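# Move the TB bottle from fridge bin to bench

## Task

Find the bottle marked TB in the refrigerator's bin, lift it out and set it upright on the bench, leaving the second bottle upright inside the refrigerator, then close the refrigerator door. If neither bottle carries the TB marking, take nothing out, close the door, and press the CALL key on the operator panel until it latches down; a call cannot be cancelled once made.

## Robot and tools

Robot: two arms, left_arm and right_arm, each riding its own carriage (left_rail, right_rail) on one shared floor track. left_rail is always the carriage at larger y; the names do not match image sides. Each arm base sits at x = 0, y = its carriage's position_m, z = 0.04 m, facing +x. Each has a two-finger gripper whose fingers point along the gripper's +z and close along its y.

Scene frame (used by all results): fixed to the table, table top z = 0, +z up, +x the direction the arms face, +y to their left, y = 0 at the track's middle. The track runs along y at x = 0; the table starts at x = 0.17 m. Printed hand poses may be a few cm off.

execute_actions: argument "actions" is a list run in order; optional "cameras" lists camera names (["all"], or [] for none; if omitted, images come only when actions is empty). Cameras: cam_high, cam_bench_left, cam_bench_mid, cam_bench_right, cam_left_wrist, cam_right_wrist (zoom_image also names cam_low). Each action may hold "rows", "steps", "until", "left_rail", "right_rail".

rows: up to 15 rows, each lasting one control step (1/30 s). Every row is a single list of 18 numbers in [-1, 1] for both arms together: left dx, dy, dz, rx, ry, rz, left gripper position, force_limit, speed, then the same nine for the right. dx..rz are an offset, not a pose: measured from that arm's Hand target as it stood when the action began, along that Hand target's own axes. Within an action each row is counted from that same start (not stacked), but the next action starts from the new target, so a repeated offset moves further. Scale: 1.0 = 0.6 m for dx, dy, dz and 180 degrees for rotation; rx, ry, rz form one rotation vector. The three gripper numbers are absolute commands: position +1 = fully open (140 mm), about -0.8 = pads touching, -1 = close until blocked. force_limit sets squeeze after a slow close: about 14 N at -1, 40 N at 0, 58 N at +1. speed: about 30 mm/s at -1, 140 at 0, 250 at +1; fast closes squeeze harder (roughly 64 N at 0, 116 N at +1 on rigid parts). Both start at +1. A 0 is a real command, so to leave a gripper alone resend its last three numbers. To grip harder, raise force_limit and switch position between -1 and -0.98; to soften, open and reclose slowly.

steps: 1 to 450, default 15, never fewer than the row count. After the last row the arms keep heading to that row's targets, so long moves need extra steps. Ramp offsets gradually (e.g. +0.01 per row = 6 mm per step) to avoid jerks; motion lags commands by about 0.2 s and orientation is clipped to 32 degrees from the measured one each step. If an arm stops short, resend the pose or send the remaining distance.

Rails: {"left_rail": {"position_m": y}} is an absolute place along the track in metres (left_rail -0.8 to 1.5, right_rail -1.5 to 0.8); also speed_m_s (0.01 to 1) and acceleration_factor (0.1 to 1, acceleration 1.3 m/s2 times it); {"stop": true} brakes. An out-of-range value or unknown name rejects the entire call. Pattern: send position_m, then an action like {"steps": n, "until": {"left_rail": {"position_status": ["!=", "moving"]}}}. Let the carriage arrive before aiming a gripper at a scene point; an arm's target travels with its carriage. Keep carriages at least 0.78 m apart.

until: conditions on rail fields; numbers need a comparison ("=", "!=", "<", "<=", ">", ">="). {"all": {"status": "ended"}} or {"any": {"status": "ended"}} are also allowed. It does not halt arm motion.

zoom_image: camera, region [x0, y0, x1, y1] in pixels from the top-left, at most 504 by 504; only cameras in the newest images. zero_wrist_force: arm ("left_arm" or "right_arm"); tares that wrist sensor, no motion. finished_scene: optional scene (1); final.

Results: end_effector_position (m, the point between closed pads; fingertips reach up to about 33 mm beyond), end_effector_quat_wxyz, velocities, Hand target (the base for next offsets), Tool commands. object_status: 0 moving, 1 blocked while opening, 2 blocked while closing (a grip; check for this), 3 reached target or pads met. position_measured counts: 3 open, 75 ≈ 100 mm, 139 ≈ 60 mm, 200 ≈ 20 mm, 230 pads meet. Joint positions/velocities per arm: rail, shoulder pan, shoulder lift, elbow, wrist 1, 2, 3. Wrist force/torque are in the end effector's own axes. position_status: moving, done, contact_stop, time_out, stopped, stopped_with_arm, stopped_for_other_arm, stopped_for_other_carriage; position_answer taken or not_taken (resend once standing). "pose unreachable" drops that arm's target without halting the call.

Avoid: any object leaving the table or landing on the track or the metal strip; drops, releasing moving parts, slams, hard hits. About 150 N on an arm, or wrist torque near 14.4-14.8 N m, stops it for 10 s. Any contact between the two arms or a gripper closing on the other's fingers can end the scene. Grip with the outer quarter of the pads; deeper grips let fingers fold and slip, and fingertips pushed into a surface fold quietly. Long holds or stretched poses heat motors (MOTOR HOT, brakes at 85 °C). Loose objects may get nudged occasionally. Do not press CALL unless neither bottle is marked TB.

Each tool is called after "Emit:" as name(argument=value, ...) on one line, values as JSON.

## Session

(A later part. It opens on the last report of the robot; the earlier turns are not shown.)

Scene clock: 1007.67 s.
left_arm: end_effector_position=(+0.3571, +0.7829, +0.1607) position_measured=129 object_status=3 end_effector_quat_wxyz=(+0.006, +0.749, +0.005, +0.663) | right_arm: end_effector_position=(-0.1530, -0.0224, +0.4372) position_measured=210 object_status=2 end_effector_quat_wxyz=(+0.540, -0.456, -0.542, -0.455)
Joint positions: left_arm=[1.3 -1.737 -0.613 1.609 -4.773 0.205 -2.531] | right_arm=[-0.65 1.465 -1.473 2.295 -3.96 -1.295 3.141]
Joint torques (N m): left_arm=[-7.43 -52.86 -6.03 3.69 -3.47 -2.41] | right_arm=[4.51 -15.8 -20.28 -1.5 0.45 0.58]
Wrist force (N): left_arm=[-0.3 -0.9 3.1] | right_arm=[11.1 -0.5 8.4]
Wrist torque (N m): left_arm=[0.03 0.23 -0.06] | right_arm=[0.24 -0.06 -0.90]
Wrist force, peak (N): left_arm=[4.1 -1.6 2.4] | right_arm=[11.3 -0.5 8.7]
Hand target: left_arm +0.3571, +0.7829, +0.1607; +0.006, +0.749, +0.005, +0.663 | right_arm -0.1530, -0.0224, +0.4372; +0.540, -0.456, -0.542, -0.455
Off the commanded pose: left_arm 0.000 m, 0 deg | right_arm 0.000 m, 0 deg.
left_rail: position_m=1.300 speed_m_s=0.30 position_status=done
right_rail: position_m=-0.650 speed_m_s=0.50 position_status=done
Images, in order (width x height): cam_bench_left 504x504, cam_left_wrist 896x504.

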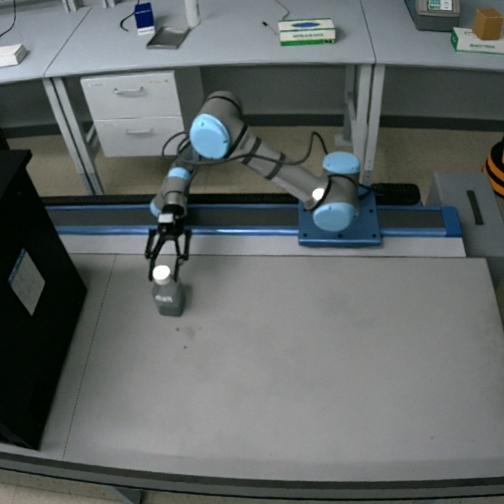

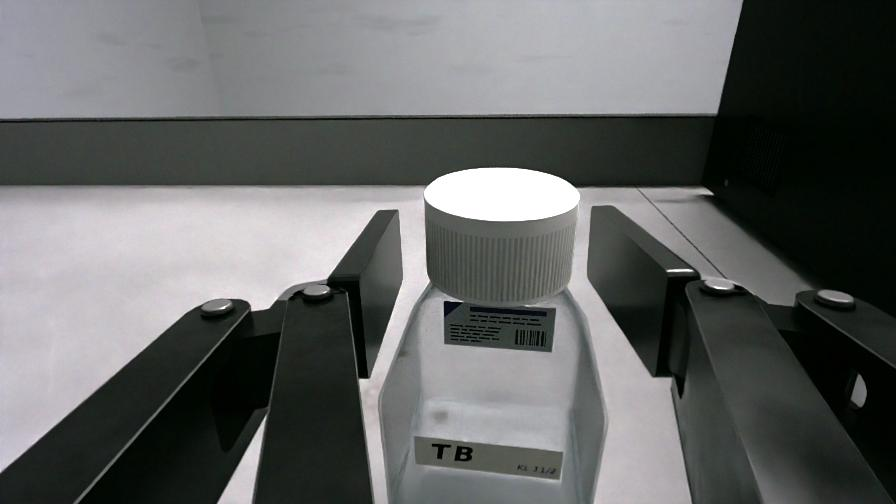

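Emit:
execute_actions(actions=[{"rows":[[0,0,-0.003,0,0,0,0,0.3,-1,0,0,0,0,0,0,-1,0.3,-1],[0,0,-0.008,0,0,0,0,0.3,-1,0,0,0,0,0,0,-1,0.3,-1],[0,0,-0.014,0,0,0,0,0.3,-1,0,0,0,0,0,0,-1,0.3,-1],[0,0,-0.021,0,0,0,0,0.3,-1,0,0,0,0,0,0,-1,0.3,-1],[0,0,-0.028,0,0,0,0,0.3,-1,0,0,0,0,0,0,-1,0.3,-1],[0,0,-0.036,0,0,0,0,0.3,-1,0,0,0,0,0,0,-1,0.3,-1],[0,0,-0.045,0,0,0,0,0.3,-1,0,0,0,0,0,0,-1,0.3,-1],[0,0,-0.055,0,0,0,0,0.3,-1,0,0,0,0,0,0,-1,0.3,-1],[0,0,-0.065,0,0,0,0,0.3,-1,0,0,0,0,0,0,-1,0.3,-1],[0,0,-0.076,0,0,0,0,0.3,-1,0,0,0,0,0,0,-1,0.3,-1],[0,0,-0.088,0,0,0,0,0.3,-1,0,0,0,0,0,0,-1,0.3,-1],[0.003,0,-0.1,0,0,0,0,0.3,-1,0,0,0,0,0,0,-1,0.3,-1],[0.008,0,-0.112,0,0,0,0,0.3,-1,0,0,0,0,0,0,-1,0.3,-1],[0.014,0,-0.122,0,0,0,0,0.3,-1,0,0,0,0,0,0,-1,0.3,-1],[0.02,0,-0.13,0,0,0,0,0.3,-1,0,0,0,0,0,0,-1,0.3,-1]],"steps":30}], cameras=["cam_left_wrist", "cam_bench_left"])

Scene clock: 1014.33 s.
left_arm: end_effector_position=(+0.2812, +0.7832, +0.1820) position_measured=129 object_status=3 end_effector_quat_wxyz=(+0.006, +0.749, +0.005, +0.663) | right_arm: end_effector_position=(-0.1530, -0.0224, +0.4372) position_measured=210 object_status=2 end_effector_quat_wxyz=(+0.540, -0.456, -0.542, -0.455)
Joint positions: left_arm=[1.3 -1.885 -0.662 1.694 -4.551 0.335 -2.8] | right_arm=[-0.65 1.465 -1.473 2.295 -3.96 -1.295 3.141]
Joint torques (N m): left_arm=[-9.8 -54.3 3.45 4.09 1.43 -2.7] | right_arm=[3.72 -15.37 -20.03 -1.48 0.41 0.5]
Wrist force (N): left_arm=[-0.2 -0.8 3.6] | right_arm=[11.1 -0.5 8.5]
Wrist torque (N m): left_arm=[0.03 0.17 -0.09] | right_arm=[0.24 -0.07 -0.91]
Wrist force, peak (N): left_arm=[0.1 -0.8 4.5] | right_arm=[11.3 -0.6 8.7]
Hand target: left_arm +0.2812, +0.7832, +0.1821; +0.006, +0.749, +0.005, +0.663 | right_arm -0.1530, -0.0224, +0.4372; +0.540, -0.456, -0.542, -0.455
Off the commanded pose: left_arm 0.000 m, 0 deg | right_arm 0.000 m, 0 deg.
left_rail: position_m=1.300 speed_m_s=0.30 position_status=done
right_rail: position_m=-0.650 speed_m_s=0.50 position_status=done
Images, in order (width x height): cam_bench_left 504x504, cam_left_wrist 896x504.

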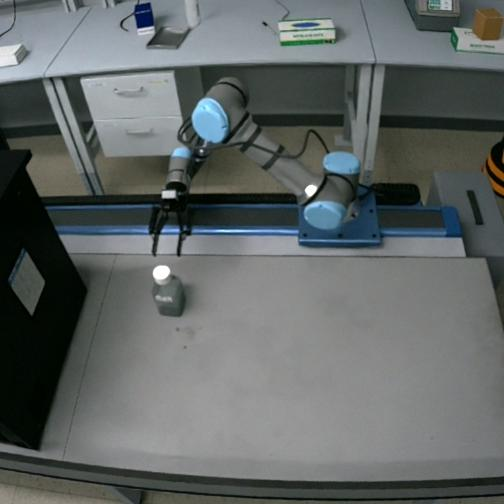

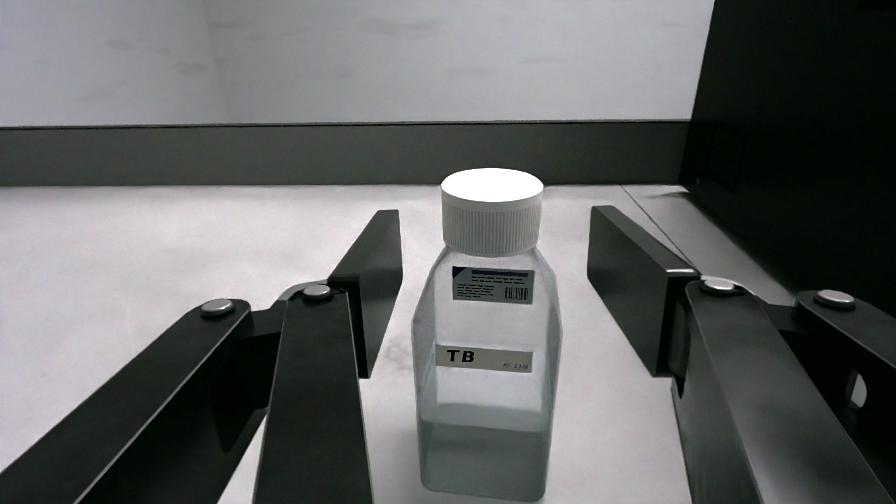

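Emit:
execute_actions(actions=[{"rows":[[0,0,0,0,0,0,0,0.3,-1,0,0.003,0.038,-0.0133,0,0,-1,0.3,-1]],"steps":7},{"rows":[[0,0,0,0,0,0,0,0.3,-1,0,0.003,0.038,-0.0133,0,0,-1,0.3,-1]],"steps":7},{"rows":[[0,0,0,0,0,0,0,0.3,-1,0,0.004,0.038,-0.0133,0,0,-1,0.3,-1]],"steps":7},{"rows":[[0,0,0,0,0,0,0,0.3,-1,0,0.004,0.038,-0.0133,0,0,-1,0.3,-1]],"steps":7}])

Scene clock: 1030.93 s.
left_arm: end_effector_position=(+0.2812, +0.7832, +0.1821) position_measured=129 object_status=3 end_effector_quat_wxyz=(+0.006, +0.749, +0.005, +0.663) | right_arm: end_effector_position=(-0.1545, +0.0683, +0.4368) position_measured=210 object_status=2 end_effector_quat_wxyz=(+0.500, -0.499, -0.502, -0.498)
Joint positions: left_arm=[1.3 -1.885 -0.662 1.694 -4.55 0.335 -2.8] | right_arm=[-0.65 1.619 -1.263 2.02 -3.897 -1.614 3.141]
Joint torques (N m): left_arm=[-11.04 -44.64 4.06 4.17 1.47 -2.89] | right_arm=[7.27 -21.33 -24.2 2.27 -2.2 0.46]
Wrist force (N): left_arm=[-0.2 -1.0 3.2] | right_arm=[9.6 -1.0 7.6]
Wrist torque (N m): left_arm=[-0.01 0.18 -0.09] | right_arm=[-0.05 -0.10 -0.60]
Wrist force, peak (N): left_arm=[0.2 -1.0 3.8] | right_arm=[11.3 -0.9 10.6]
Hand target: left_arm +0.2812, +0.7832, +0.1821; +0.006, +0.749, +0.005, +0.663 | right_arm -0.1545, +0.0690, +0.4369; +0.500, -0.500, -0.502, -0.499
Off the commanded pose: left_arm 0.000 m, 0 deg | right_arm 0.001 m, 0 deg.
left_rail: position_m=1.300 speed_m_s=0.30 position_status=done
right_rail: position_m=-0.650 speed_m_s=0.50 position_status=done

Emit:
execute_actions(actions=[{"rows":[[0,0,0,0,0,0,0,0.3,-1,0,0.004,0.038,-0.0155,0,0,-1,0.3,-1]],"steps":7},{"rows":[[0,0,0,0,0,0,0,0.3,-1,0,0.005,0.038,-0.0155,0,0,-1,0.3,-1]],"steps":7},{"rows":[[0,0,0,0,0,0,0,0.3,-1,0,0.005,0.038,-0.0155,0,0,-1,0.3,-1]],"steps":7},{"rows":[[0,0,0,0,0,0,0,0.3,-1,0,0.005,0.038,-0.0155,0,0,-1,0.3,-1]],"steps":7}])

Emit:
execute_actions(actions=[{"rows":[[0,0,0,0,0,0,0,0.3,-1,0,0.006,0.038,-0.0155,0,0,-1,0.3,-1]],"steps":7},{"rows":[[0,0,0,0,0,0,0,0.3,-1,0,0.006,0.038,-0.0155,0,0,-1,0.3,-1]],"steps":7},{"rows":[[0,0,0,0,0,0,0,0.3,-1,0,0.006,0.038,-0.0155,0,0,-1,0.3,-1]],"steps":7},{"rows":[[0,0,0,0,0,0,0,0.3,-1,0,0.007,0.038,-0.0155,0,0,-1,0.3,-1]],"steps":7}], cameras=["cam_high"])

Scene clock: 1036.37 s.
left_arm: end_effector_position=(+0.2812, +0.7832, +0.1821) position_measured=129 object_status=3 end_effector_quat_wxyz=(+0.006, +0.749, +0.005, +0.663) | right_arm: end_effector_position=(-0.1368, +0.1583, +0.4365) position_measured=210 object_status=2 end_effector_quat_wxyz=(-0.449, +0.546, +0.451, +0.545)
Joint positions: left_arm=[1.3 -1.885 -0.662 1.694 -4.55 0.335 -2.8] | right_arm=[-0.65 1.692 -1.058 1.701 -3.782 -1.882 3.141]
Joint torques (N m): left_arm=[-10.64 -40.61 3.47 3.86 1.8 -2.77] | right_arm=[12.38 -28.45 -26.78 2.32 -0.72 0.17]
Wrist force (N): left_arm=[0.1 -0.7 3.3] | right_arm=[8.3 6.2 6.8]
Wrist torque (N m): left_arm=[0.06 0.12 -0.08] | right_arm=[-0.09 -0.06 -0.34]
Wrist force, peak (N): left_arm=[-0.5 -1.0 3.8] | right_arm=[10.7 9.4 8.5]
Hand target: left_arm +0.2812, +0.7832, +0.1821; +0.006, +0.749, +0.005, +0.663 | right_arm -0.1368, +0.1590, +0.4367; -0.449, +0.546, +0.451, +0.545
Off the commanded pose: left_arm 0.000 m, 0 deg | right_arm 0.001 m, 0 deg.
left_rail: position_m=1.300 speed_m_s=0.30 position_status=done
right_rail: position_m=-0.650 speed_m_s=0.50 position_status=done

Scene clock: 1037.83 s.
left_arm: end_effector_position=(+0.2812, +0.7832, +0.1821) position_measured=129 object_status=3 end_effector_quat_wxyz=(+0.006, +0.749, +0.005, +0.663) | right_arm: end_effector_position=(-0.0985, +0.2421, +0.4363) position_measured=210 object_status=2 end_effector_quat_wxyz=(-0.394, +0.587, +0.396, +0.586)
Joint positions: left_arm=[1.3 -1.885 -0.662 1.694 -4.55 0.335 -2.8] | right_arm=[-0.65 1.704 -0.85 1.34 -3.629 -2.088 3.141]
Joint torques (N m): left_arm=[-10.62 -39.95 3.43 4.23 1.4 -2.67] | right_arm=[5.53 -38.66 -27.6 2.29 -2.06 -0.12]
Wrist force (N): left_arm=[-0.3 -1.2 3.1] | right_arm=[8.4 -1.5 7.8]
Wrist torque (N m): left_arm=[-0.05 0.20 -0.08] | right_arm=[-0.20 0.16 -0.22]
Wrist force, peak (N): left_arm=[0.1 -0.9 3.6] | right_arm=[11.4 -1.8 10.3]
Hand target: left_arm +0.2812, +0.7832, +0.1821; +0.006, +0.749, +0.005, +0.663 | right_arm -0.0986, +0.2430, +0.4365; -0.394, +0.587, +0.396, +0.586
Off the commanded pose: left_arm 0.000 m, 0 deg | right_arm 0.001 m, 0 deg.
left_rail: position_m=1.300 speed_m_s=0.30 position_status=done
right_rail: position_m=-0.650 speed_m_s=0.50 position_status=done
Images, in order (width x height): cam_high 504x504.

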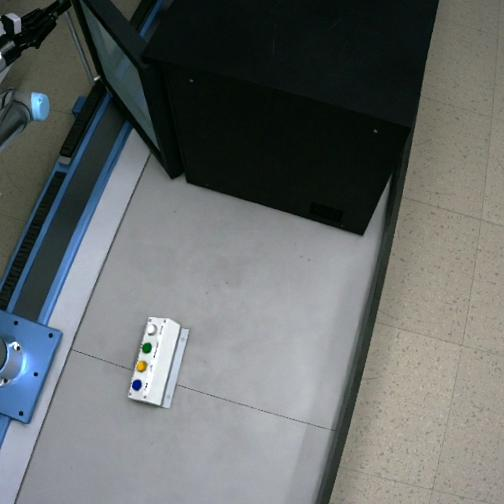

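Emit:
execute_actions(actions=[{"rows":[[0,0,0,0,0,0,0,0.3,-1,0,0.0064,0.038,-0.0167,0,0,-1,0.3,-1]],"steps":7},{"rows":[[0,0,0,0,0,0,0,0.3,-1,0,0.0064,0.038,-0.0167,0,0,-1,0.3,-1]],"steps":7},{"rows":[[0,0,0,0,0,0,0,0.3,-1,0,0.0064,0.038,-0.0167,0,0,-1,0.3,-1]],"steps":7},{"rows":[[0,0,0,0,0,0,0,0.3,-1,0,0.0064,0.038,-0.0167,0,0,-1,0.3,-1]],"steps":7}], cameras=["cam_right_wrist"])

Scene clock: 1052.80 s.
left_arm: end_effector_position=(+0.2812, +0.7832, +0.1821) position_measured=129 object_status=3 end_effector_quat_wxyz=(+0.006, +0.749, +0.005, +0.663) | right_arm: end_effector_position=(-0.0440, +0.3161, +0.4361) position_measured=210 object_status=2 end_effector_quat_wxyz=(-0.332, +0.624, +0.333, +0.624)
Joint positions: left_arm=[1.3 -1.885 -0.662 1.694 -4.55 0.335 -2.8] | right_arm=[-0.65 1.688 -0.601 0.874 -3.412 -2.28 3.141]
Joint torques (N m): left_arm=[-11.46 -38.78 2.55 3.95 1.35 -2.93] | right_arm=[5.39 -47.42 -30.48 2.19 -2.38 -1.83]
Wrist force (N): left_arm=[0.1 -0.7 3.5] | right_arm=[7.7 -0.6 8.1]
Wrist torque (N m): left_arm=[0.06 0.11 -0.08] | right_arm=[0.11 0.24 -0.17]
Wrist force, peak (N): left_arm=[-0.2 -1.2 3.7] | right_arm=[34.0 -1.5 8.8]
Hand target: left_arm +0.2812, +0.7832, +0.1821; +0.006, +0.749, +0.005, +0.663 | right_arm -0.0441, +0.3175, +0.4363; -0.330, +0.625, +0.332, +0.625
Off the commanded pose: left_arm 0.000 m, 0 deg | right_arm 0.001 m, 0 deg.
left_rail: position_m=1.300 speed_m_s=0.30 position_status=done
right_rail: position_m=-0.650 speed_m_s=0.50 position_status=done
Images, in order (width x height): cam_right_wrist 896x504.

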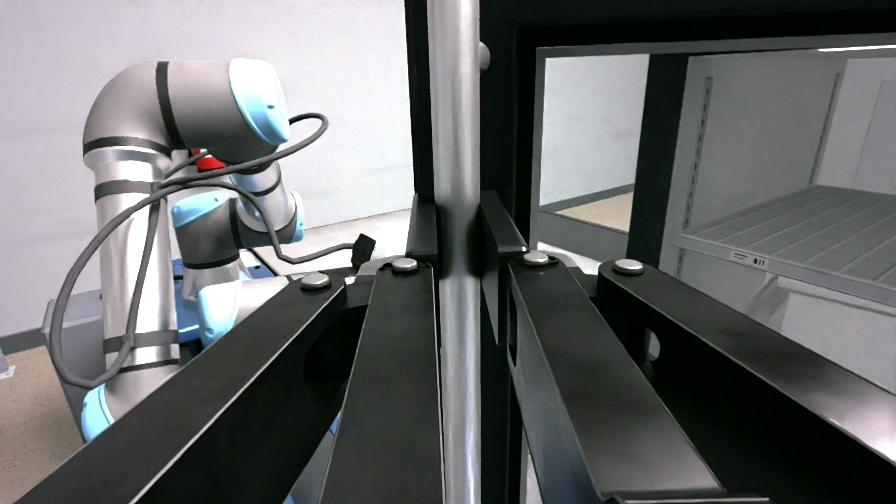

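Emit:
execute_actions(actions=[{"rows":[[0,0,0,0,0,0,0,0.3,-1,0,0.0064,0.038,-0.0167,0,0,-1,0.3,-1]],"steps":9},{"rows":[[0,0,0,0,0,0,0,0.3,-1,0,0.0064,0.038,-0.0167,0,0,-1,0.3,-1]],"steps":9},{"rows":[[0,0,0,0,0,0,0,0.3,-1,0,0.0064,0.038,-0.0167,0,0,-1,0.3,-1]],"steps":9}])

Scene clock: 1057.30 s.
left_arm: end_effector_position=(+0.2812, +0.7832, +0.1821) position_measured=129 object_status=3 end_effector_quat_wxyz=(+0.006, +0.749, +0.005, +0.663) | right_arm: end_effector_position=(+0.0065, +0.3628, +0.4358) position_measured=210 object_status=2 end_effector_quat_wxyz=(-0.284, +0.648, +0.287, +0.646)
Joint positions: left_arm=[1.3 -1.885 -0.662 1.694 -4.55 0.335 -2.8] | right_arm=[-0.65 1.659 -0.31 0.297 -3.121 -2.397 3.144]
Joint torques (N m): left_arm=[-9.3 -40.7 3.33 3.87 1.53 -2.71] | right_arm=[8.16 -53.6 -30.98 2.29 -2.03 -1.69]
Wrist force (N): left_arm=[-0.1 -1.0 3.4] | right_arm=[6.4 0.1 8.1]
Wrist torque (N m): left_arm=[-0.02 0.15 -0.08] | right_arm=[0.31 0.22 -0.07]
Wrist force, peak (N): left_arm=[0.1 -0.9 3.8] | right_arm=[53.7 -5.3 13.8]
Hand target: left_arm +0.2812, +0.7832, +0.1821; +0.006, +0.749, +0.005, +0.663 | right_arm +0.0064, +0.3650, +0.4362; -0.280, +0.649, +0.282, +0.649
Off the commanded pose: left_arm 0.000 m, 0 deg | right_arm 0.002 m, 1 deg.
left_rail: position_m=1.300 speed_m_s=0.30 position_status=done
right_rail: position_m=-0.650 speed_m_s=0.50 position_status=done

Emit:
execute_actions(actions=[{"rows":[[0,0,0,0,0,0,0,0.3,-1,0,0,0,0,0,0,-0.2,0.3,-1]],"steps":45}], cameras=["cam_right_wrist","cam_high"])

Scene clock: 1064.70 s.
left_arm: end_effector_position=(+0.2812, +0.7832, +0.1821) position_measured=129 object_status=3 end_effector_quat_wxyz=(+0.006, +0.749, +0.005, +0.663) | right_arm: end_effector_position=(+0.0064, +0.3650, +0.4362) position_measured=154 object_status=3 end_effector_quat_wxyz=(-0.280, +0.649, +0.282, +0.649)
Joint positions: left_arm=[1.3 -1.885 -0.662 1.694 -4.55 0.335 -2.8] | right_arm=[-0.65 1.663 -0.242 0.159 -3.056 -2.416 3.141]
Joint torques (N m): left_arm=[-10.72 -39.05 2.76 3.75 1.32 -2.69] | right_arm=[6.53 -59.89 -33.41 1.32 -2.12 -1.96]
Wrist force (N): left_arm=[0.1 -0.7 3.4] | right_arm=[3.0 -2.0 8.6]
Wrist torque (N m): left_arm=[0.04 0.12 -0.08] | right_arm=[-0.01 -0.15 -0.55]
Wrist force, peak (N): left_arm=[-0.1 -1.3 3.7] | right_arm=[18.4 -0.1 7.3]
Hand target: left_arm +0.2812, +0.7832, +0.1821; +0.006, +0.749, +0.005, +0.663 | right_arm +0.0064, +0.3650, +0.4362; -0.280, +0.649, +0.282, +0.649
Off the commanded pose: left_arm 0.000 m, 0 deg | right_arm 0.000 m, 0 deg.
left_rail: position_m=1.300 speed_m_s=0.30 position_status=done
right_rail: position_m=-0.650 speed_m_s=0.50 position_status=done
Images, in order (width x height): cam_high 504x504, cam_right_wrist 896x504.

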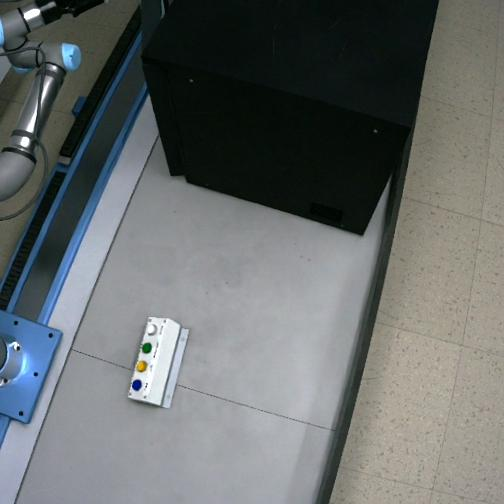

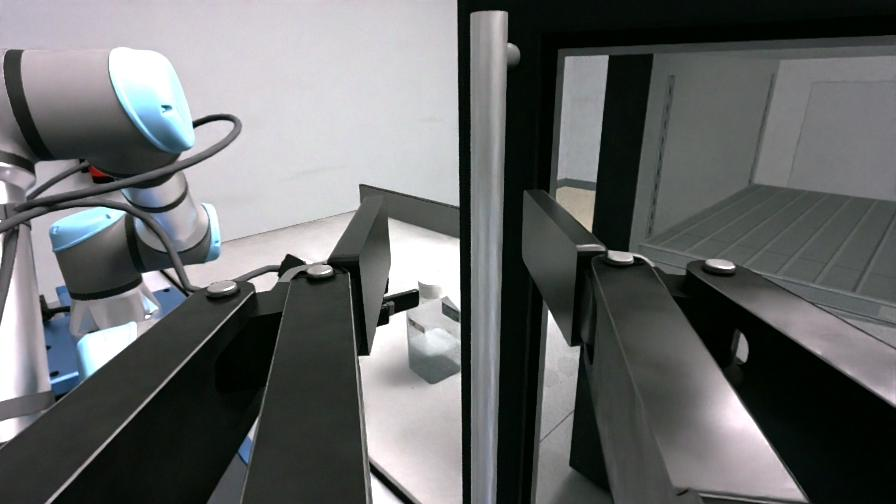

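Emit:
execute_actions(actions=[], cameras=["cam_right_wrist","cam_high"])

Scene clock: 1065.53 s.
left_arm: end_effector_position=(+0.2812, +0.7832, +0.1821) position_measured=129 object_status=3 end_effector_quat_wxyz=(+0.006, +0.749, +0.005, +0.663) | right_arm: end_effector_position=(+0.0064, +0.3650, +0.4362) position_measured=154 object_status=3 end_effector_quat_wxyz=(-0.280, +0.649, +0.282, +0.649)
Joint positions: left_arm=[1.3 -1.885 -0.662 1.694 -4.55 0.335 -2.8] | right_arm=[-0.65 1.663 -0.242 0.159 -3.056 -2.416 3.141]
Joint velocities: within noise
Joint torques (N m): left_arm=[-11.19 -39.65 1.98 3.74 1.41 -2.87] | right_arm=[6.25 -59.76 -33.46 1.3 -2.16 -1.78]
Wrist force (N): left_arm=[-0.2 -1.0 3.5] | right_arm=[3.1 -2.1 8.6]
Wrist torque (N m): left_arm=[-0.01 0.18 -0.08] | right_arm=[-0.03 -0.16 -0.55]
Wrist force, peak (N): left_arm=[0.0 -1.1 3.6] | right_arm=[2.9 -2.0 8.8]
Hand target: left_arm +0.2812, +0.7832, +0.1821; +0.006, +0.749, +0.005, +0.663 | right_arm +0.0064, +0.3650, +0.4362; -0.280, +0.649, +0.282, +0.649
Tool commands: left_gripper/position=+0.0 left_gripper/force_limit=+0.3 left_gripper/speed=-1.0 right_gripper/position=-0.2 right_gripper/force_limit=+0.3 right_gripper/speed=-1.0
Off the commanded pose: left_arm 0.000 m, 0 deg | right_arm 0.000 m, 0 deg.
left_rail: position_m=1.300 speed_m_s=0.30 position_status=done
right_rail: position_m=-0.650 speed_m_s=0.50 position_status=done
Images, in order (width x height): cam_high 504x504, cam_right_wrist 896x504.

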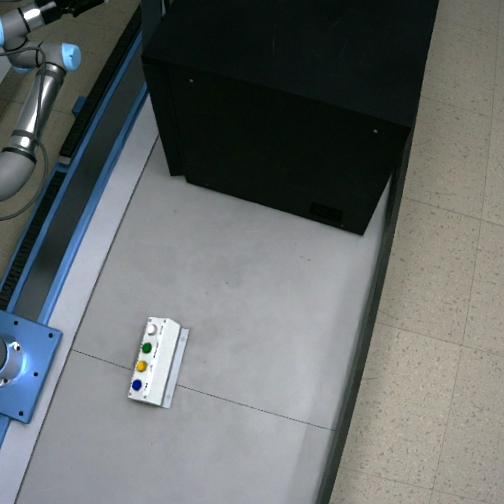

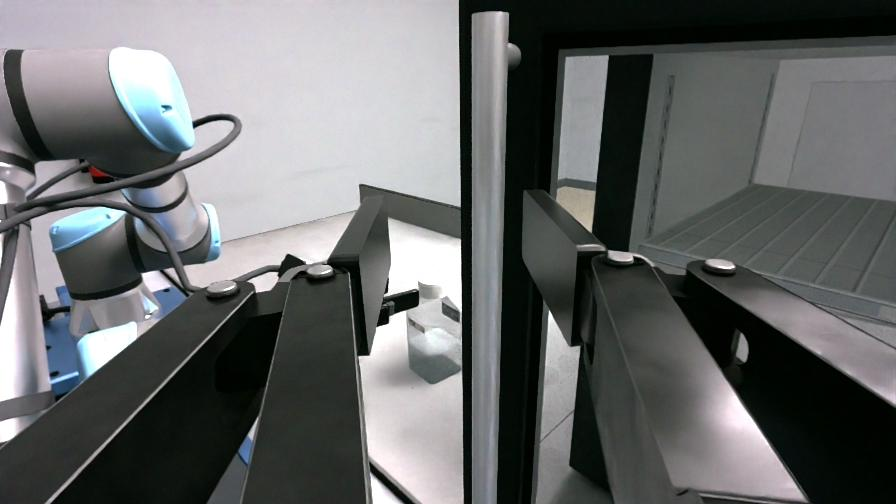

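Emit:
execute_actions(actions=[{"rows":[[0,0,0,0,0,0,0,0.3,-1,0,0,-0.017,0,0,0,-0.2,0.3,-1]],"steps":6},{"rows":[[0,0,0,0,0,0,0,0.3,-1,0,0,-0.02,0,0,0,-0.2,0.3,-1]],"steps":6},{"rows":[[0,0,0,0,0,0,0,0.3,-1,0,0,-0.03,0,0,0,-0.2,0.3,-1]],"steps":6},{"rows":[[0,0,0,0,0,0,0,0.3,-1,0,0,-0.033,0,0,0,-0.2,0.3,-1]],"steps":6},{"rows":[[0,0,0,0,0,0,0,0.3,-1,0,0,-0.033,0,0,0,-0.2,0.3,-1]],"steps":15}], cameras=["cam_right_wrist"])

Scene clock: 1138.97 s.
left_arm: end_effector_position=(+0.2812, +0.7832, +0.1821) position_measured=129 object_status=3 end_effector_quat_wxyz=(+0.006, +0.749, +0.005, +0.663) | right_arm: end_effector_position=(-0.0482, +0.3068, +0.4364) position_measured=154 object_status=3 end_effector_quat_wxyz=(-0.280, +0.649, +0.282, +0.649)
Joint positions: left_arm=[1.3 -1.885 -0.662 1.694 -4.55 0.335 -2.8] | right_arm=[-0.65 1.741 -0.484 0.645 -3.301 -2.495 3.141]
Joint torques (N m): left_arm=[-10.49 -39.58 1.72 3.76 1.32 -2.77] | right_arm=[6.32 -70.04 -16.1 -4.99 2.52 1.63]
Wrist force (N): left_arm=[0.0 -0.8 3.5] | right_arm=[2.5 -1.7 8.9]
Wrist torque (N m): left_arm=[0.04 0.14 -0.09] | right_arm=[0.02 -0.03 -0.56]
Wrist force, peak (N): left_arm=[-0.3 -1.0 3.7] | right_arm=[1.7 -1.2 12.1]
Hand target: left_arm +0.2812, +0.7832, +0.1821; +0.006, +0.749, +0.005, +0.663 | right_arm -0.0482, +0.3068, +0.4364; -0.280, +0.649, +0.282, +0.649
Off the commanded pose: left_arm 0.000 m, 0 deg | right_arm 0.000 m, 0 deg.
left_rail: position_m=1.300 speed_m_s=0.30 position_status=done
right_rail: position_m=-0.650 speed_m_s=0.50 position_status=done
Images, in order (width x height): cam_right_wrist 896x504.

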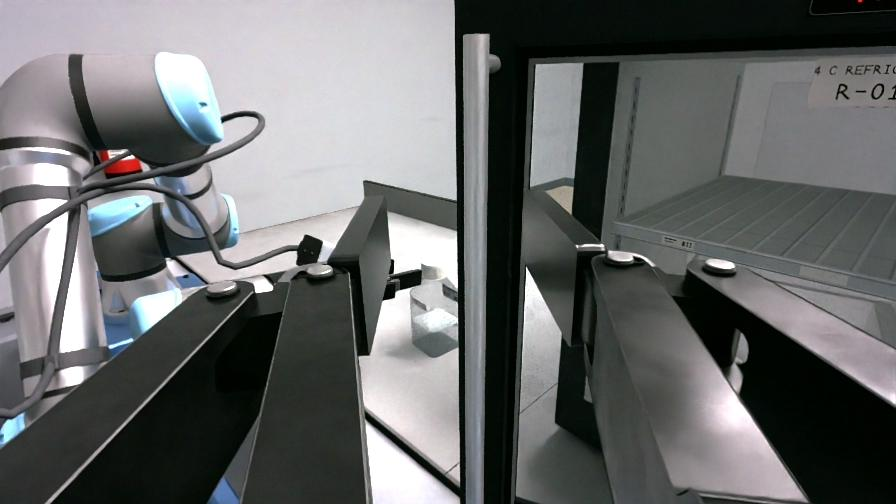

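Emit:
execute_actions(actions=[{"rows":[[0,0,0,0,0,0,0,0.3,-1,0,0.02,-0.01,0,0,0,-1,0.3,-1],[0,0,0,0,0,0,0,0.3,-1,0,0.0695,-0.0383,0,0,0,-1,0.3,-1]],"steps":9},{"rows":[[0,0,0,0,0,0,0,0.3,-1,0,0.0695,-0.0383,0,0,0,-1,0.3,-1]],"steps":7},{"rows":[[0,0,0,0,0,0,0,0.3,-1,0,0.0695,-0.0383,0,0,0,-1,0.3,-1]],"steps":7},{"rows":[[0,0,0,0,0,0,0,0.3,-1,0,0.0695,-0.0383,0,0,0,-1,0.3,-1]],"steps":7},{"rows":[[0,0,0,0,0,0,0,0.3,-1,0,0.0695,-0.0383,0,0,0,-1,0.3,-1]],"steps":7},{"rows":[[0,0,0,0,0,0,0,0.3,-1,0,0.0695,-0.0383,0,0,0,-1,0.3,-1]],"steps":24}])

Scene clock: 1147.10 s.
left_arm: end_effector_position=(+0.2812, +0.7832, +0.1821) position_measured=129 object_status=3 end_effector_quat_wxyz=(+0.006, +0.749, +0.005, +0.663) | right_arm: end_effector_position=(+0.0400, +0.0351, +0.4371) position_measured=232 object_status=3 end_effector_quat_wxyz=(-0.280, +0.649, +0.282, +0.649)
Joint positions: left_arm=[1.3 -1.885 -0.662 1.694 -4.55 0.335 -2.8] | right_arm=[-0.65 1.656 -1.155 1.858 -3.842 -2.409 3.141]
Joint torques (N m): left_arm=[-10.12 -39.41 2.73 3.77 1.66 -2.63] | right_arm=[-9.27 -44.82 -10.64 -5.33 2.6 1.03]
Wrist force (N): left_arm=[-0.2 -1.1 3.5] | right_arm=[2.9 -2.2 8.4]
Wrist torque (N m): left_arm=[-0.03 0.19 -0.08] | right_arm=[-0.06 -0.18 -0.41]
Wrist force, peak (N): left_arm=[-0.1 -1.1 3.7] | right_arm=[-4.7 -7.5 11.5]
Hand target: left_arm +0.2812, +0.7832, +0.1821; +0.006, +0.749, +0.005, +0.663 | right_arm +0.0400, +0.0351, +0.4371; -0.280, +0.649, +0.282, +0.649
Off the commanded pose: left_arm 0.000 m, 0 deg | right_arm 0.000 m, 0 deg.
left_rail: position_m=1.300 speed_m_s=0.30 position_status=done
right_rail: position_m=-0.650 speed_m_s=0.50 position_status=done

Emit:
execute_actions(actions=[{"right_rail":{"position_m":-0.35,"speed_m_s":0.25,"acceleration_factor":0.3},"steps":150,"until":{"right_rail":{"position_status":["!=","moving"]}}}], cameras=["cam_right_wrist","cam_high"])

Scene clock: 1151.83 s.
left_arm: end_effector_position=(+0.2812, +0.7832, +0.1821) position_measured=129 object_status=3 end_effector_quat_wxyz=(+0.006, +0.749, +0.005, +0.663) | right_arm: end_effector_position=(+0.0400, +0.3351, +0.4371) position_measured=232 object_status=3 end_effector_quat_wxyz=(-0.280, +0.649, +0.282, +0.649)
Joint positions: left_arm=[1.3 -1.885 -0.662 1.694 -4.55 0.335 -2.8] | right_arm=[-0.35 1.656 -1.155 1.858 -3.842 -2.409 3.141]
Joint torques (N m): left_arm=[-9.87 -39.84 2.03 3.62 1.57 -2.85] | right_arm=[-5.82 -30.85 -18.18 -0.22 1.19 -1.9]
Wrist force (N): left_arm=[-0.1 -0.9 3.4] | right_arm=[3.0 -2.0 8.5]
Wrist torque (N m): left_arm=[0.00 0.16 -0.08] | right_arm=[-0.02 -0.20 -0.40]
Wrist force, peak (N): left_arm=[0.1 -0.9 3.7] | right_arm=[2.9 -2.5 9.0]
Hand target: left_arm +0.2812, +0.7832, +0.1821; +0.006, +0.749, +0.005, +0.663 | right_arm +0.0400, +0.3351, +0.4371; -0.280, +0.649, +0.282, +0.649
Tool commands: left_gripper/position=+0.0 left_gripper/force_limit=+0.3 left_gripper/speed=-1.0 right_gripper/position=-1.0 right_gripper/force_limit=+0.3 right_gripper/speed=-1.0
Off the commanded pose: left_arm 0.000 m, 0 deg | right_arm 0.000 m, 0 deg.
left_rail: position_m=1.300 speed_m_s=0.30 position_status=done
right_rail: position_m=-0.350 speed_m_s=0.25 position_status=done
Images, in order (width x height): cam_high 504x504, cam_right_wrist 896x504.

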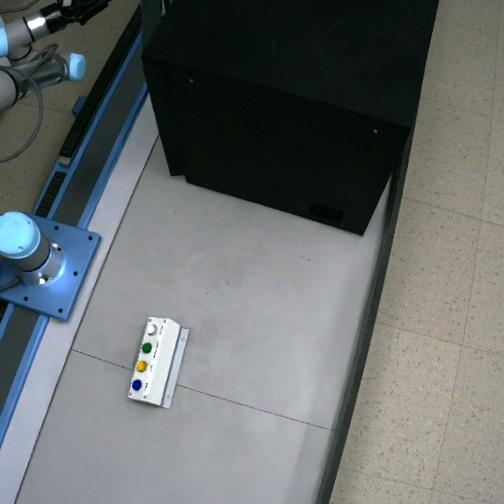

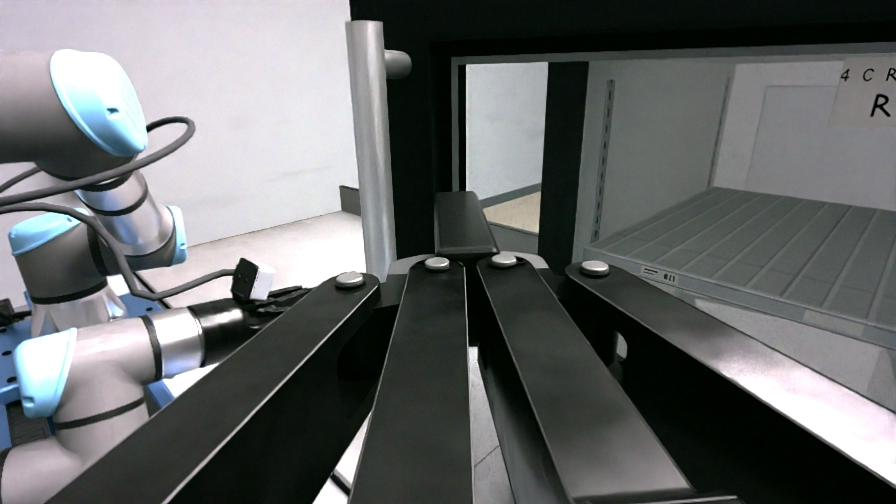

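Emit:
execute_actions(actions=[{"rows":[[0,0,0,0,0,0,0,0.3,-1,0,-0.002,0.008,-0.015,0,0,-1,0.3,-1],[0,0,0,0,0,0,0,0.3,-1,0,-0.004,0.016,-0.03,0,0,-1,0.3,-1],[0,0,0,0,0,0,0,0.3,-1,0,-0.006,0.025,-0.045,0,0,-1,0.3,-1],[0,0,0,0,0,0,0,0.3,-1,0,-0.009,0.035,-0.055,0,0,-1,0.3,-1],[0,0,0,0,0,0,0,0.3,-1,0,-0.011,0.045,-0.0655,0,0,-1,0.3,-1]],"steps":25}], cameras=["cam_right_wrist"])

Scene clock: 1163.40 s.
left_arm: end_effector_position=(+0.2812, +0.7832, +0.1821) position_measured=129 object_status=3 end_effector_quat_wxyz=(+0.006, +0.749, +0.005, +0.663) | right_arm: end_effector_position=(+0.0537, +0.3593, +0.4371) position_measured=232 object_status=3 end_effector_quat_wxyz=(-0.212, +0.674, +0.214, +0.674)
Joint positions: left_arm=[1.3 -1.885 -0.662 1.694 -4.55 0.335 -2.8] | right_arm=[-0.35 1.696 -1.003 1.608 -3.745 -2.655 3.141]
Joint torques (N m): left_arm=[-8.82 -39.21 1.99 3.89 1.64 -2.66] | right_arm=[6.64 -35.24 -28.92 1.66 -2.6 -1.98]
Wrist force (N): left_arm=[0.1 -0.8 3.2] | right_arm=[3.2 -2.1 9.3]
Wrist torque (N m): left_arm=[0.04 0.11 -0.09] | right_arm=[-0.02 -0.27 -0.40]
Wrist force, peak (N): left_arm=[-0.4 -1.0 3.8] | right_arm=[3.5 -2.2 9.6]
Hand target: left_arm +0.2812, +0.7832, +0.1821; +0.006, +0.749, +0.005, +0.663 | right_arm +0.0537, +0.3593, +0.4371; -0.212, +0.674, +0.214, +0.674
Off the commanded pose: left_arm 0.000 m, 0 deg | right_arm 0.000 m, 0 deg.
left_rail: position_m=1.300 speed_m_s=0.30 position_status=done
right_rail: position_m=-0.350 speed_m_s=0.25 position_status=done
Images, in order (width x height): cam_right_wrist 896x504.

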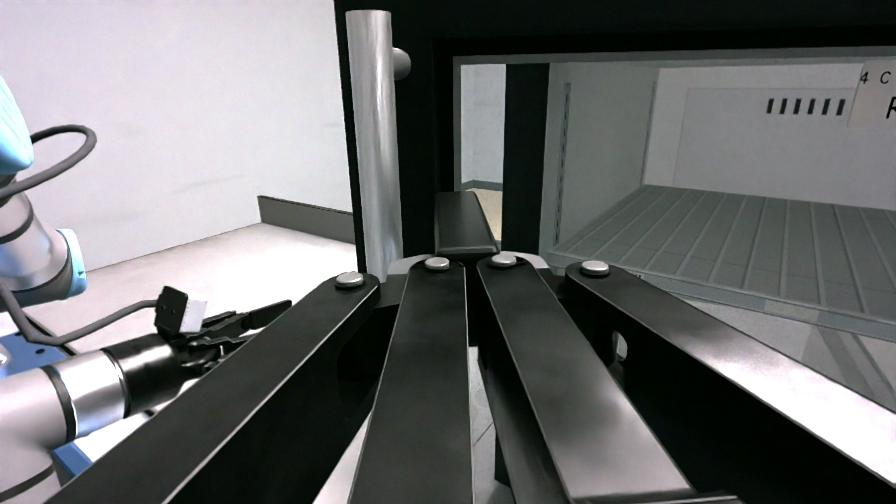

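Emit:
execute_actions(actions=[{"rows":[[0,0,0,0,0,0,0,0.3,-1,0,-0.012,0.01,0,0,0,-1,0.3,-1],[0,0,0,0,0,0,0,0.3,-1,0,-0.012,0.03,0,0,0,-1,0.3,-1]],"steps":15},{"rows":[[0,0,0,0,0,0,0,0.3,-1,0,0,0.016,0,0,0,-1,0.3,-1]],"steps":10}], cameras=["cam_right_wrist"])

Scene clock: 1168.60 s.
left_arm: end_effector_position=(+0.2812, +0.7832, +0.1821) position_measured=129 object_status=3 end_effector_quat_wxyz=(+0.006, +0.749, +0.005, +0.663) | right_arm: end_effector_position=(+0.0720, +0.3810, +0.4370) position_measured=232 object_status=3 end_effector_quat_wxyz=(-0.212, +0.674, +0.214, +0.674)
Joint positions: left_arm=[1.3 -1.885 -0.662 1.694 -4.55 0.335 -2.8] | right_arm=[-0.35 1.659 -0.974 1.558 -3.724 -2.618 3.141]
Joint torques (N m): left_arm=[-9.92 -38.49 0.18 3.46 1.55 -2.65] | right_arm=[-9.47 -36.69 -30.45 1.78 2.66 -1.86]
Wrist force (N): left_arm=[0.0 -1.1 3.2] | right_arm=[3.1 -2.1 8.9]
Wrist torque (N m): left_arm=[-0.02 0.13 -0.08] | right_arm=[-0.04 -0.21 -0.39]
Wrist force, peak (N): left_arm=[0.2 -1.0 3.7] | right_arm=[3.3 -2.3 9.9]
Hand target: left_arm +0.2812, +0.7832, +0.1821; +0.006, +0.749, +0.005, +0.663 | right_arm +0.0721, +0.3811, +0.4370; -0.212, +0.674, +0.214, +0.674
Off the commanded pose: left_arm 0.000 m, 0 deg | right_arm 0.000 m, 0 deg.
left_rail: position_m=1.300 speed_m_s=0.30 position_status=done
right_rail: position_m=-0.350 speed_m_s=0.25 position_status=done
Images, in order (width x height): cam_right_wrist 896x504.

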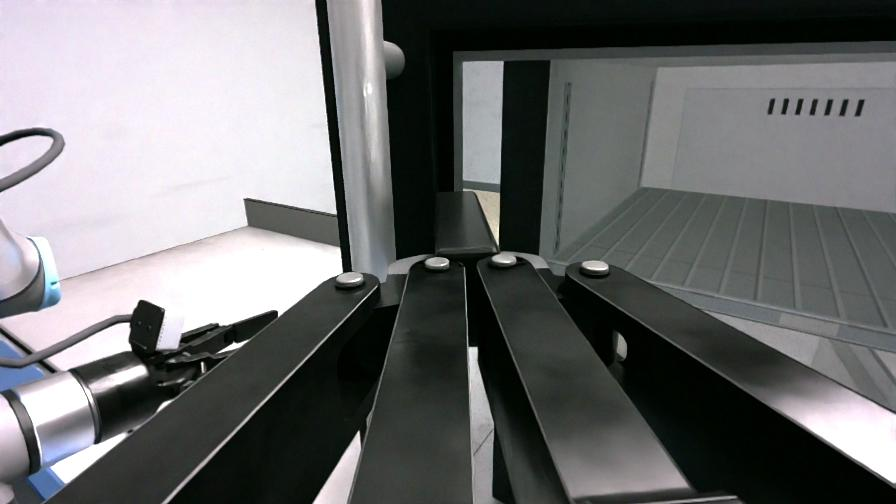

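Emit:
execute_actions(actions=[{"rows":[[0,0,0,0,0,0,0,0.3,-1,0,0,0.01,0,0,0,-1,0.3,-1]],"steps":12},{"rows":[[0,0,0,0,0,0,0,0.3,-1,0,0,0.01,0,0,0,-1,0.3,-1]],"steps":15}], cameras=["cam_right_wrist"])

Scene clock: 1171.90 s.
left_arm: end_effector_position=(+0.2812, +0.7832, +0.1821) position_measured=129 object_status=3 end_effector_quat_wxyz=(+0.006, +0.749, +0.005, +0.663) | right_arm: end_effector_position=(+0.0819, +0.3879, +0.4370) position_measured=232 object_status=3 end_effector_quat_wxyz=(-0.212, +0.674, +0.214, +0.674)
Joint positions: left_arm=[1.3 -1.885 -0.662 1.694 -4.55 0.335 -2.8] | right_arm=[-0.35 1.641 -0.967 1.546 -3.719 -2.6 3.141]
Joint torques (N m): left_arm=[-9.88 -39.29 0.35 3.65 1.54 -2.82] | right_arm=[-6.45 -37.33 -29.85 2.13 5.33 -1.9]
Wrist force (N): left_arm=[-0.1 -1.0 3.4] | right_arm=[1.8 4.5 7.5]
Wrist torque (N m): left_arm=[-0.02 0.17 -0.09] | right_arm=[-0.15 -0.15 -0.36]
Wrist force, peak (N): left_arm=[0.1 -0.9 3.7] | right_arm=[2.9 -2.1 9.5]
Hand target: left_arm +0.2812, +0.7832, +0.1821; +0.006, +0.749, +0.005, +0.663 | right_arm +0.0820, +0.3879, +0.4370; -0.212, +0.674, +0.214, +0.674
Off the commanded pose: left_arm 0.000 m, 0 deg | right_arm 0.000 m, 0 deg.
left_rail: position_m=1.300 speed_m_s=0.30 position_status=done
right_rail: position_m=-0.350 speed_m_s=0.25 position_status=done
Images, in order (width x height): cam_right_wrist 896x504.

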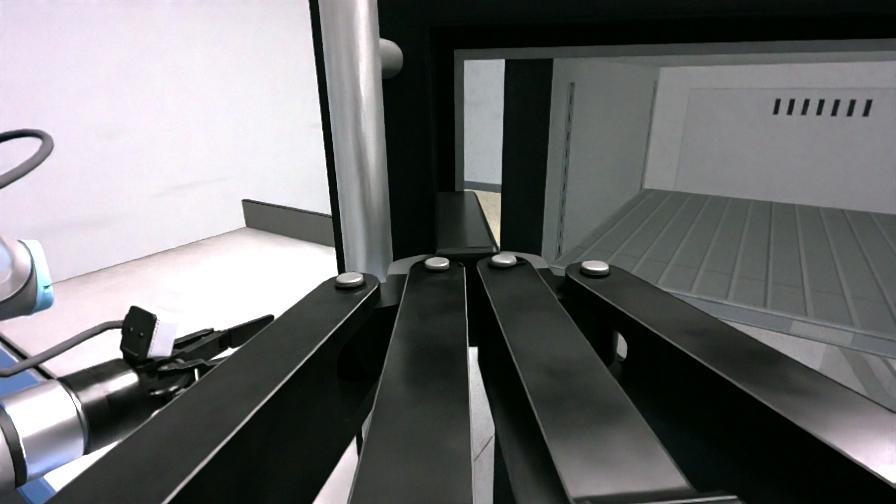

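Emit:
execute_actions(actions=[{"rows":[[0,0,0,0,0,0,0,0.3,-1,0,0,-0.01,0,0,0,-1,0.3,-1],[0,0,0,0,0,0,0,0.3,-1,0,0,-0.025,0,0,0,-1,0.3,-1]],"steps":10},{"rows":[[0,0,0,0,0,0,0,0.3,-1,0,0.015,0,0,0,0,-1,0.3,-1],[0,0,0,0,0,0,0,0.3,-1,0,0.037,0,0,0,0,-1,0.3,-1]],"steps":15}], cameras=["cam_right_wrist"])

Scene clock: 1184.50 s.
left_arm: end_effector_position=(+0.2812, +0.7832, +0.1821) position_measured=129 object_status=3 end_effector_quat_wxyz=(+0.006, +0.749, +0.005, +0.663) | right_arm: end_effector_position=(+0.0824, +0.3612, +0.4371) position_measured=232 object_status=3 end_effector_quat_wxyz=(-0.212, +0.674, +0.214, +0.674)
Joint positions: left_arm=[1.3 -1.885 -0.662 1.694 -4.55 0.335 -2.8] | right_arm=[-0.35 1.643 -1.018 1.633 -3.755 -2.602 3.141]
Joint torques (N m): left_arm=[-9.23 -39.62 -0.15 3.94 1.55 -2.77] | right_arm=[-9.23 -50.18 -12.83 -4.63 2.34 1.44]
Wrist force (N): left_arm=[-0.2 -0.9 3.3] | right_arm=[2.9 -1.7 9.1]
Wrist torque (N m): left_arm=[0.01 0.17 -0.08] | right_arm=[0.04 -0.20 -0.43]
Wrist force, peak (N): left_arm=[-0.2 -1.4 3.7] | right_arm=[3.9 5.3 13.2]
Hand target: left_arm +0.2812, +0.7832, +0.1821; +0.006, +0.749, +0.005, +0.663 | right_arm +0.0824, +0.3612, +0.4371; -0.212, +0.674, +0.214, +0.674
Off the commanded pose: left_arm 0.000 m, 0 deg | right_arm 0.000 m, 0 deg.
left_rail: position_m=1.300 speed_m_s=0.30 position_status=done
right_rail: position_m=-0.350 speed_m_s=0.25 position_status=done
Images, in order (width x height): cam_right_wrist 896x504.

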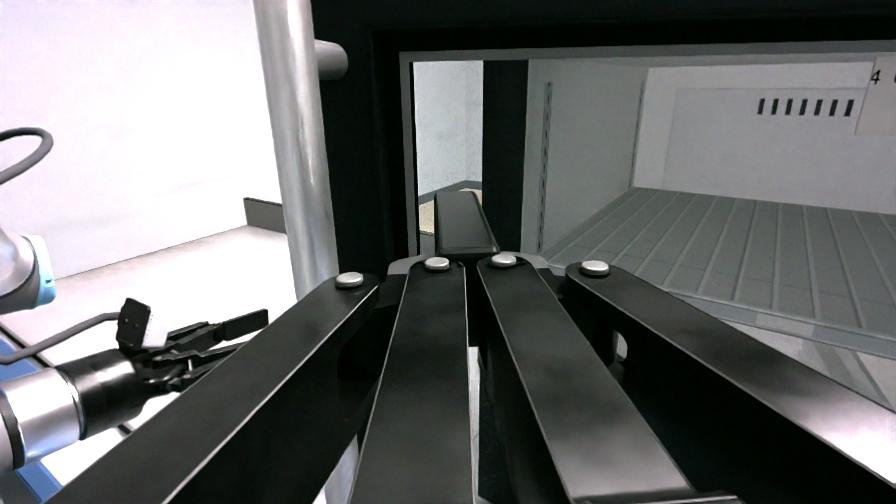

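Emit:
execute_actions(actions=[{"rows":[[0,0,0,0,0,0,0,0.3,-1,0,0.012,0,0,0,0,-1,0.3,-1]],"steps":12},{"rows":[[0,0,0,0,0,0,0,0.3,-1,0,0,0.01,0,0,0,-1,0.3,-1]],"steps":12}])

Emit:
execute_actions(actions=[{"rows":[[0,0,0,0,0,0,0,0.3,-1,0,0,0.012,0,0,0,-1,0.3,-1]],"steps":15}])

Emit:
execute_actions(actions=[{"rows":[[0,0,0,0,0,0,0,0.3,-1,0,0,0.012,0,0,0,-1,0.3,-1]],"steps":15}], cameras=["cam_right_wrist"])

Scene clock: 1191.03 s.
left_arm: end_effector_position=(+0.2812, +0.7832, +0.1821) position_measured=129 object_status=3 end_effector_quat_wxyz=(+0.006, +0.749, +0.005, +0.663) | right_arm: end_effector_position=(+0.0914, +0.3587, +0.4371) position_measured=232 object_status=3 end_effector_quat_wxyz=(-0.212, +0.674, +0.214, +0.674)
Joint positions: left_arm=[1.3 -1.885 -0.662 1.694 -4.55 0.335 -2.8] | right_arm=[-0.35 1.627 -1.028 1.651 -3.762 -2.586 3.141]
Joint torques (N m): left_arm=[-10.38 -39.78 1.27 3.84 1.54 -2.78] | right_arm=[-9.92 -36.07 -28.68 1.4 2.6 -1.78]
Wrist force (N): left_arm=[0.1 -1.0 3.4] | right_arm=[2.9 -1.8 9.0]
Wrist torque (N m): left_arm=[-0.01 0.10 -0.09] | right_arm=[0.01 -0.20 -0.44]
Wrist force, peak (N): left_arm=[-0.2 -1.2 3.8] | right_arm=[3.9 -2.8 9.4]
Hand target: left_arm +0.2812, +0.7832, +0.1821; +0.006, +0.749, +0.005, +0.663 | right_arm +0.0915, +0.3587, +0.4371; -0.212, +0.674, +0.214, +0.674
Off the commanded pose: left_arm 0.000 m, 0 deg | right_arm 0.000 m, 0 deg.
left_rail: position_m=1.300 speed_m_s=0.30 position_status=done
right_rail: position_m=-0.350 speed_m_s=0.25 position_status=done

Scene clock: 1191.73 s.
left_arm: end_effector_position=(+0.2812, +0.7832, +0.1821) position_measured=129 object_status=3 end_effector_quat_wxyz=(+0.006, +0.749, +0.005, +0.663) | right_arm: end_effector_position=(+0.0973, +0.3628, +0.4371) position_measured=232 object_status=3 end_effector_quat_wxyz=(-0.212, +0.674, +0.214, +0.674)
Joint positions: left_arm=[1.3 -1.885 -0.662 1.694 -4.55 0.335 -2.8] | right_arm=[-0.35 1.616 -1.024 1.643 -3.759 -2.574 3.141]
Joint torques (N m): left_arm=[-9.97 -40.98 2.22 3.64 1.32 -2.49] | right_arm=[-8.83 -35.51 -29.24 1.43 2.55 -2.02]
Wrist force (N): left_arm=[-0.1 -1.2 3.4] | right_arm=[3.0 -1.9 9.1]
Wrist torque (N m): left_arm=[-0.04 0.16 -0.09] | right_arm=[-0.01 -0.21 -0.44]
Wrist force, peak (N): left_arm=[-0.3 -1.2 3.6] | right_arm=[2.7 -1.7 9.5]
Hand target: left_arm +0.2812, +0.7832, +0.1821; +0.006, +0.749, +0.005, +0.663 | right_arm +0.0974, +0.3628, +0.4371; -0.212, +0.674, +0.214, +0.674
Off the commanded pose: left_arm 0.000 m, 0 deg | right_arm 0.000 m, 0 deg.
left_rail: position_m=1.300 speed_m_s=0.30 position_status=done
right_rail: position_m=-0.350 speed_m_s=0.25 position_status=done

Scene clock: 1192.43 s.
left_arm: end_effector_position=(+0.2812, +0.7832, +0.1821) position_measured=129 object_status=3 end_effector_quat_wxyz=(+0.006, +0.749, +0.005, +0.663) | right_arm: end_effector_position=(+0.1032, +0.3670, +0.4371) position_measured=232 object_status=3 end_effector_quat_wxyz=(-0.212, +0.674, +0.214, +0.674)
Joint positions: left_arm=[1.3 -1.885 -0.662 1.694 -4.55 0.335 -2.8] | right_arm=[-0.35 1.604 -1.019 1.635 -3.756 -2.563 3.14]
Joint torques (N m): left_arm=[-11.22 -40.97 -1.55 3.83 1.56 -2.64] | right_arm=[-10.19 -35.76 -29.14 1.54 2.63 -1.89]
Wrist force (N): left_arm=[-0.1 -1.0 3.1] | right_arm=[2.9 -1.7 9.0]
Wrist torque (N m): left_arm=[-0.01 0.15 -0.08] | right_arm=[0.03 -0.18 -0.44]
Wrist force, peak (N): left_arm=[0.1 -1.1 3.6] | right_arm=[3.0 -2.1 9.5]
Hand target: left_arm +0.2812, +0.7832, +0.1821; +0.006, +0.749, +0.005, +0.663 | right_arm +0.1033, +0.3670, +0.4371; -0.212, +0.674, +0.214, +0.674
Off the commanded pose: left_arm 0.000 m, 0 deg | right_arm 0.000 m, 0 deg.
left_rail: position_m=1.300 speed_m_s=0.30 position_status=done
right_rail: position_m=-0.350 speed_m_s=0.25 position_status=done
Images, in order (width x height): cam_right_wrist 896x504.

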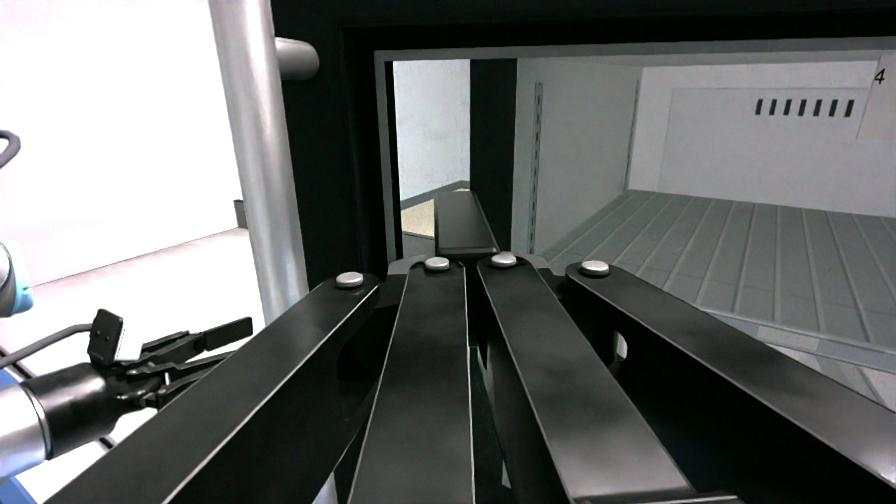

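Emit:
execute_actions(actions=[{"rows":[[0,0,0,0,0,0,0,0.3,-1,0,0,0.012,0,0,0,-1,0.3,-1]],"steps":15}])

Emit:
execute_actions(actions=[{"rows":[[0,0,0,0,0,0,0,0.3,-1,0,0,0.012,0,0,0,-1,0.3,-1]],"steps":15}], cameras=["cam_right_wrist"])

Scene clock: 1199.00 s.
left_arm: end_effector_position=(+0.2812, +0.7832, +0.1821) position_measured=129 object_status=3 end_effector_quat_wxyz=(+0.006, +0.749, +0.005, +0.663) | right_arm: end_effector_position=(+0.1091, +0.3711, +0.4371) position_measured=232 object_status=3 end_effector_quat_wxyz=(-0.212, +0.674, +0.214, +0.674)
Joint positions: left_arm=[1.3 -1.885 -0.662 1.694 -4.55 0.335 -2.8] | right_arm=[-0.35 1.593 -1.014 1.627 -3.753 -2.552 3.14]
Joint torques (N m): left_arm=[-8.33 -40.47 -1.75 3.55 1.46 -2.69] | right_arm=[-9.98 -34.92 -29.26 1.6 2.7 -1.75]
Wrist force (N): left_arm=[0.1 -0.9 3.3] | right_arm=[3.2 -1.7 9.0]
Wrist torque (N m): left_arm=[0.02 0.12 -0.08] | right_arm=[0.00 -0.26 -0.44]
Wrist force, peak (N): left_arm=[0.0 -1.1 3.7] | right_arm=[3.2 -1.6 9.6]
Hand target: left_arm +0.2812, +0.7832, +0.1821; +0.006, +0.749, +0.005, +0.663 | right_arm +0.1092, +0.3711, +0.4371; -0.212, +0.674, +0.214, +0.674
Off the commanded pose: left_arm 0.000 m, 0 deg | right_arm 0.000 m, 0 deg.
left_rail: position_m=1.300 speed_m_s=0.30 position_status=done
right_rail: position_m=-0.350 speed_m_s=0.25 position_status=done

Scene clock: 1199.70 s.
left_arm: end_effector_position=(+0.2812, +0.7832, +0.1821) position_measured=129 object_status=3 end_effector_quat_wxyz=(+0.006, +0.749, +0.005, +0.663) | right_arm: end_effector_position=(+0.1150, +0.3753, +0.4371) position_measured=232 object_status=3 end_effector_quat_wxyz=(-0.212, +0.674, +0.214, +0.674)
Joint positions: left_arm=[1.3 -1.885 -0.662 1.694 -4.55 0.335 -2.8] | right_arm=[-0.35 1.582 -1.009 1.619 -3.749 -2.541 3.14]
Joint torques (N m): left_arm=[-8.99 -38.83 -0.44 3.52 1.35 -2.43] | right_arm=[-9.02 -36.84 -29.19 1.62 2.61 -1.75]
Wrist force (N): left_arm=[-0.2 -1.0 3.3] | right_arm=[3.0 -1.7 9.2]
Wrist torque (N m): left_arm=[-0.02 0.18 -0.08] | right_arm=[0.02 -0.21 -0.43]
Wrist force, peak (N): left_arm=[-0.2 -1.2 3.7] | right_arm=[3.0 -1.8 9.8]
Hand target: left_arm +0.2812, +0.7832, +0.1821; +0.006, +0.749, +0.005, +0.663 | right_arm +0.1150, +0.3753, +0.4371; -0.212, +0.674, +0.214, +0.674
Off the commanded pose: left_arm 0.000 m, 0 deg | right_arm 0.000 m, 0 deg.
left_rail: position_m=1.300 speed_m_s=0.30 position_status=done
right_rail: position_m=-0.350 speed_m_s=0.25 position_status=done
Images, in order (width x height): cam_right_wrist 896x504.

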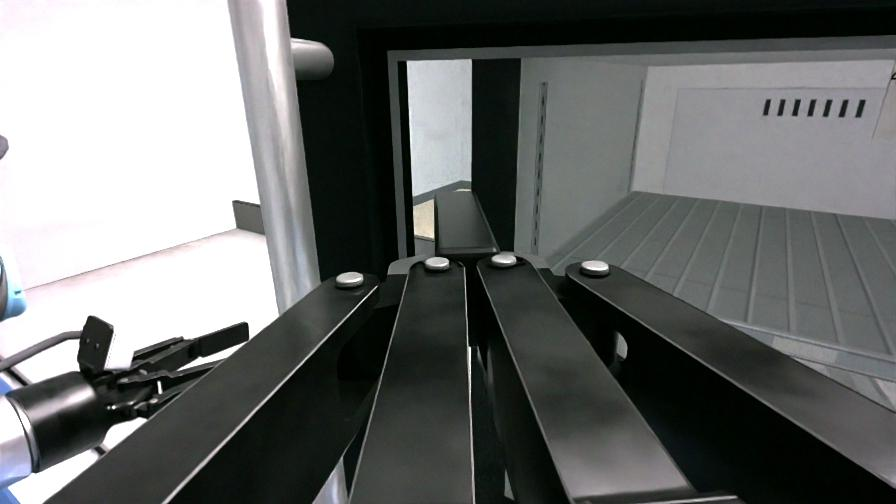

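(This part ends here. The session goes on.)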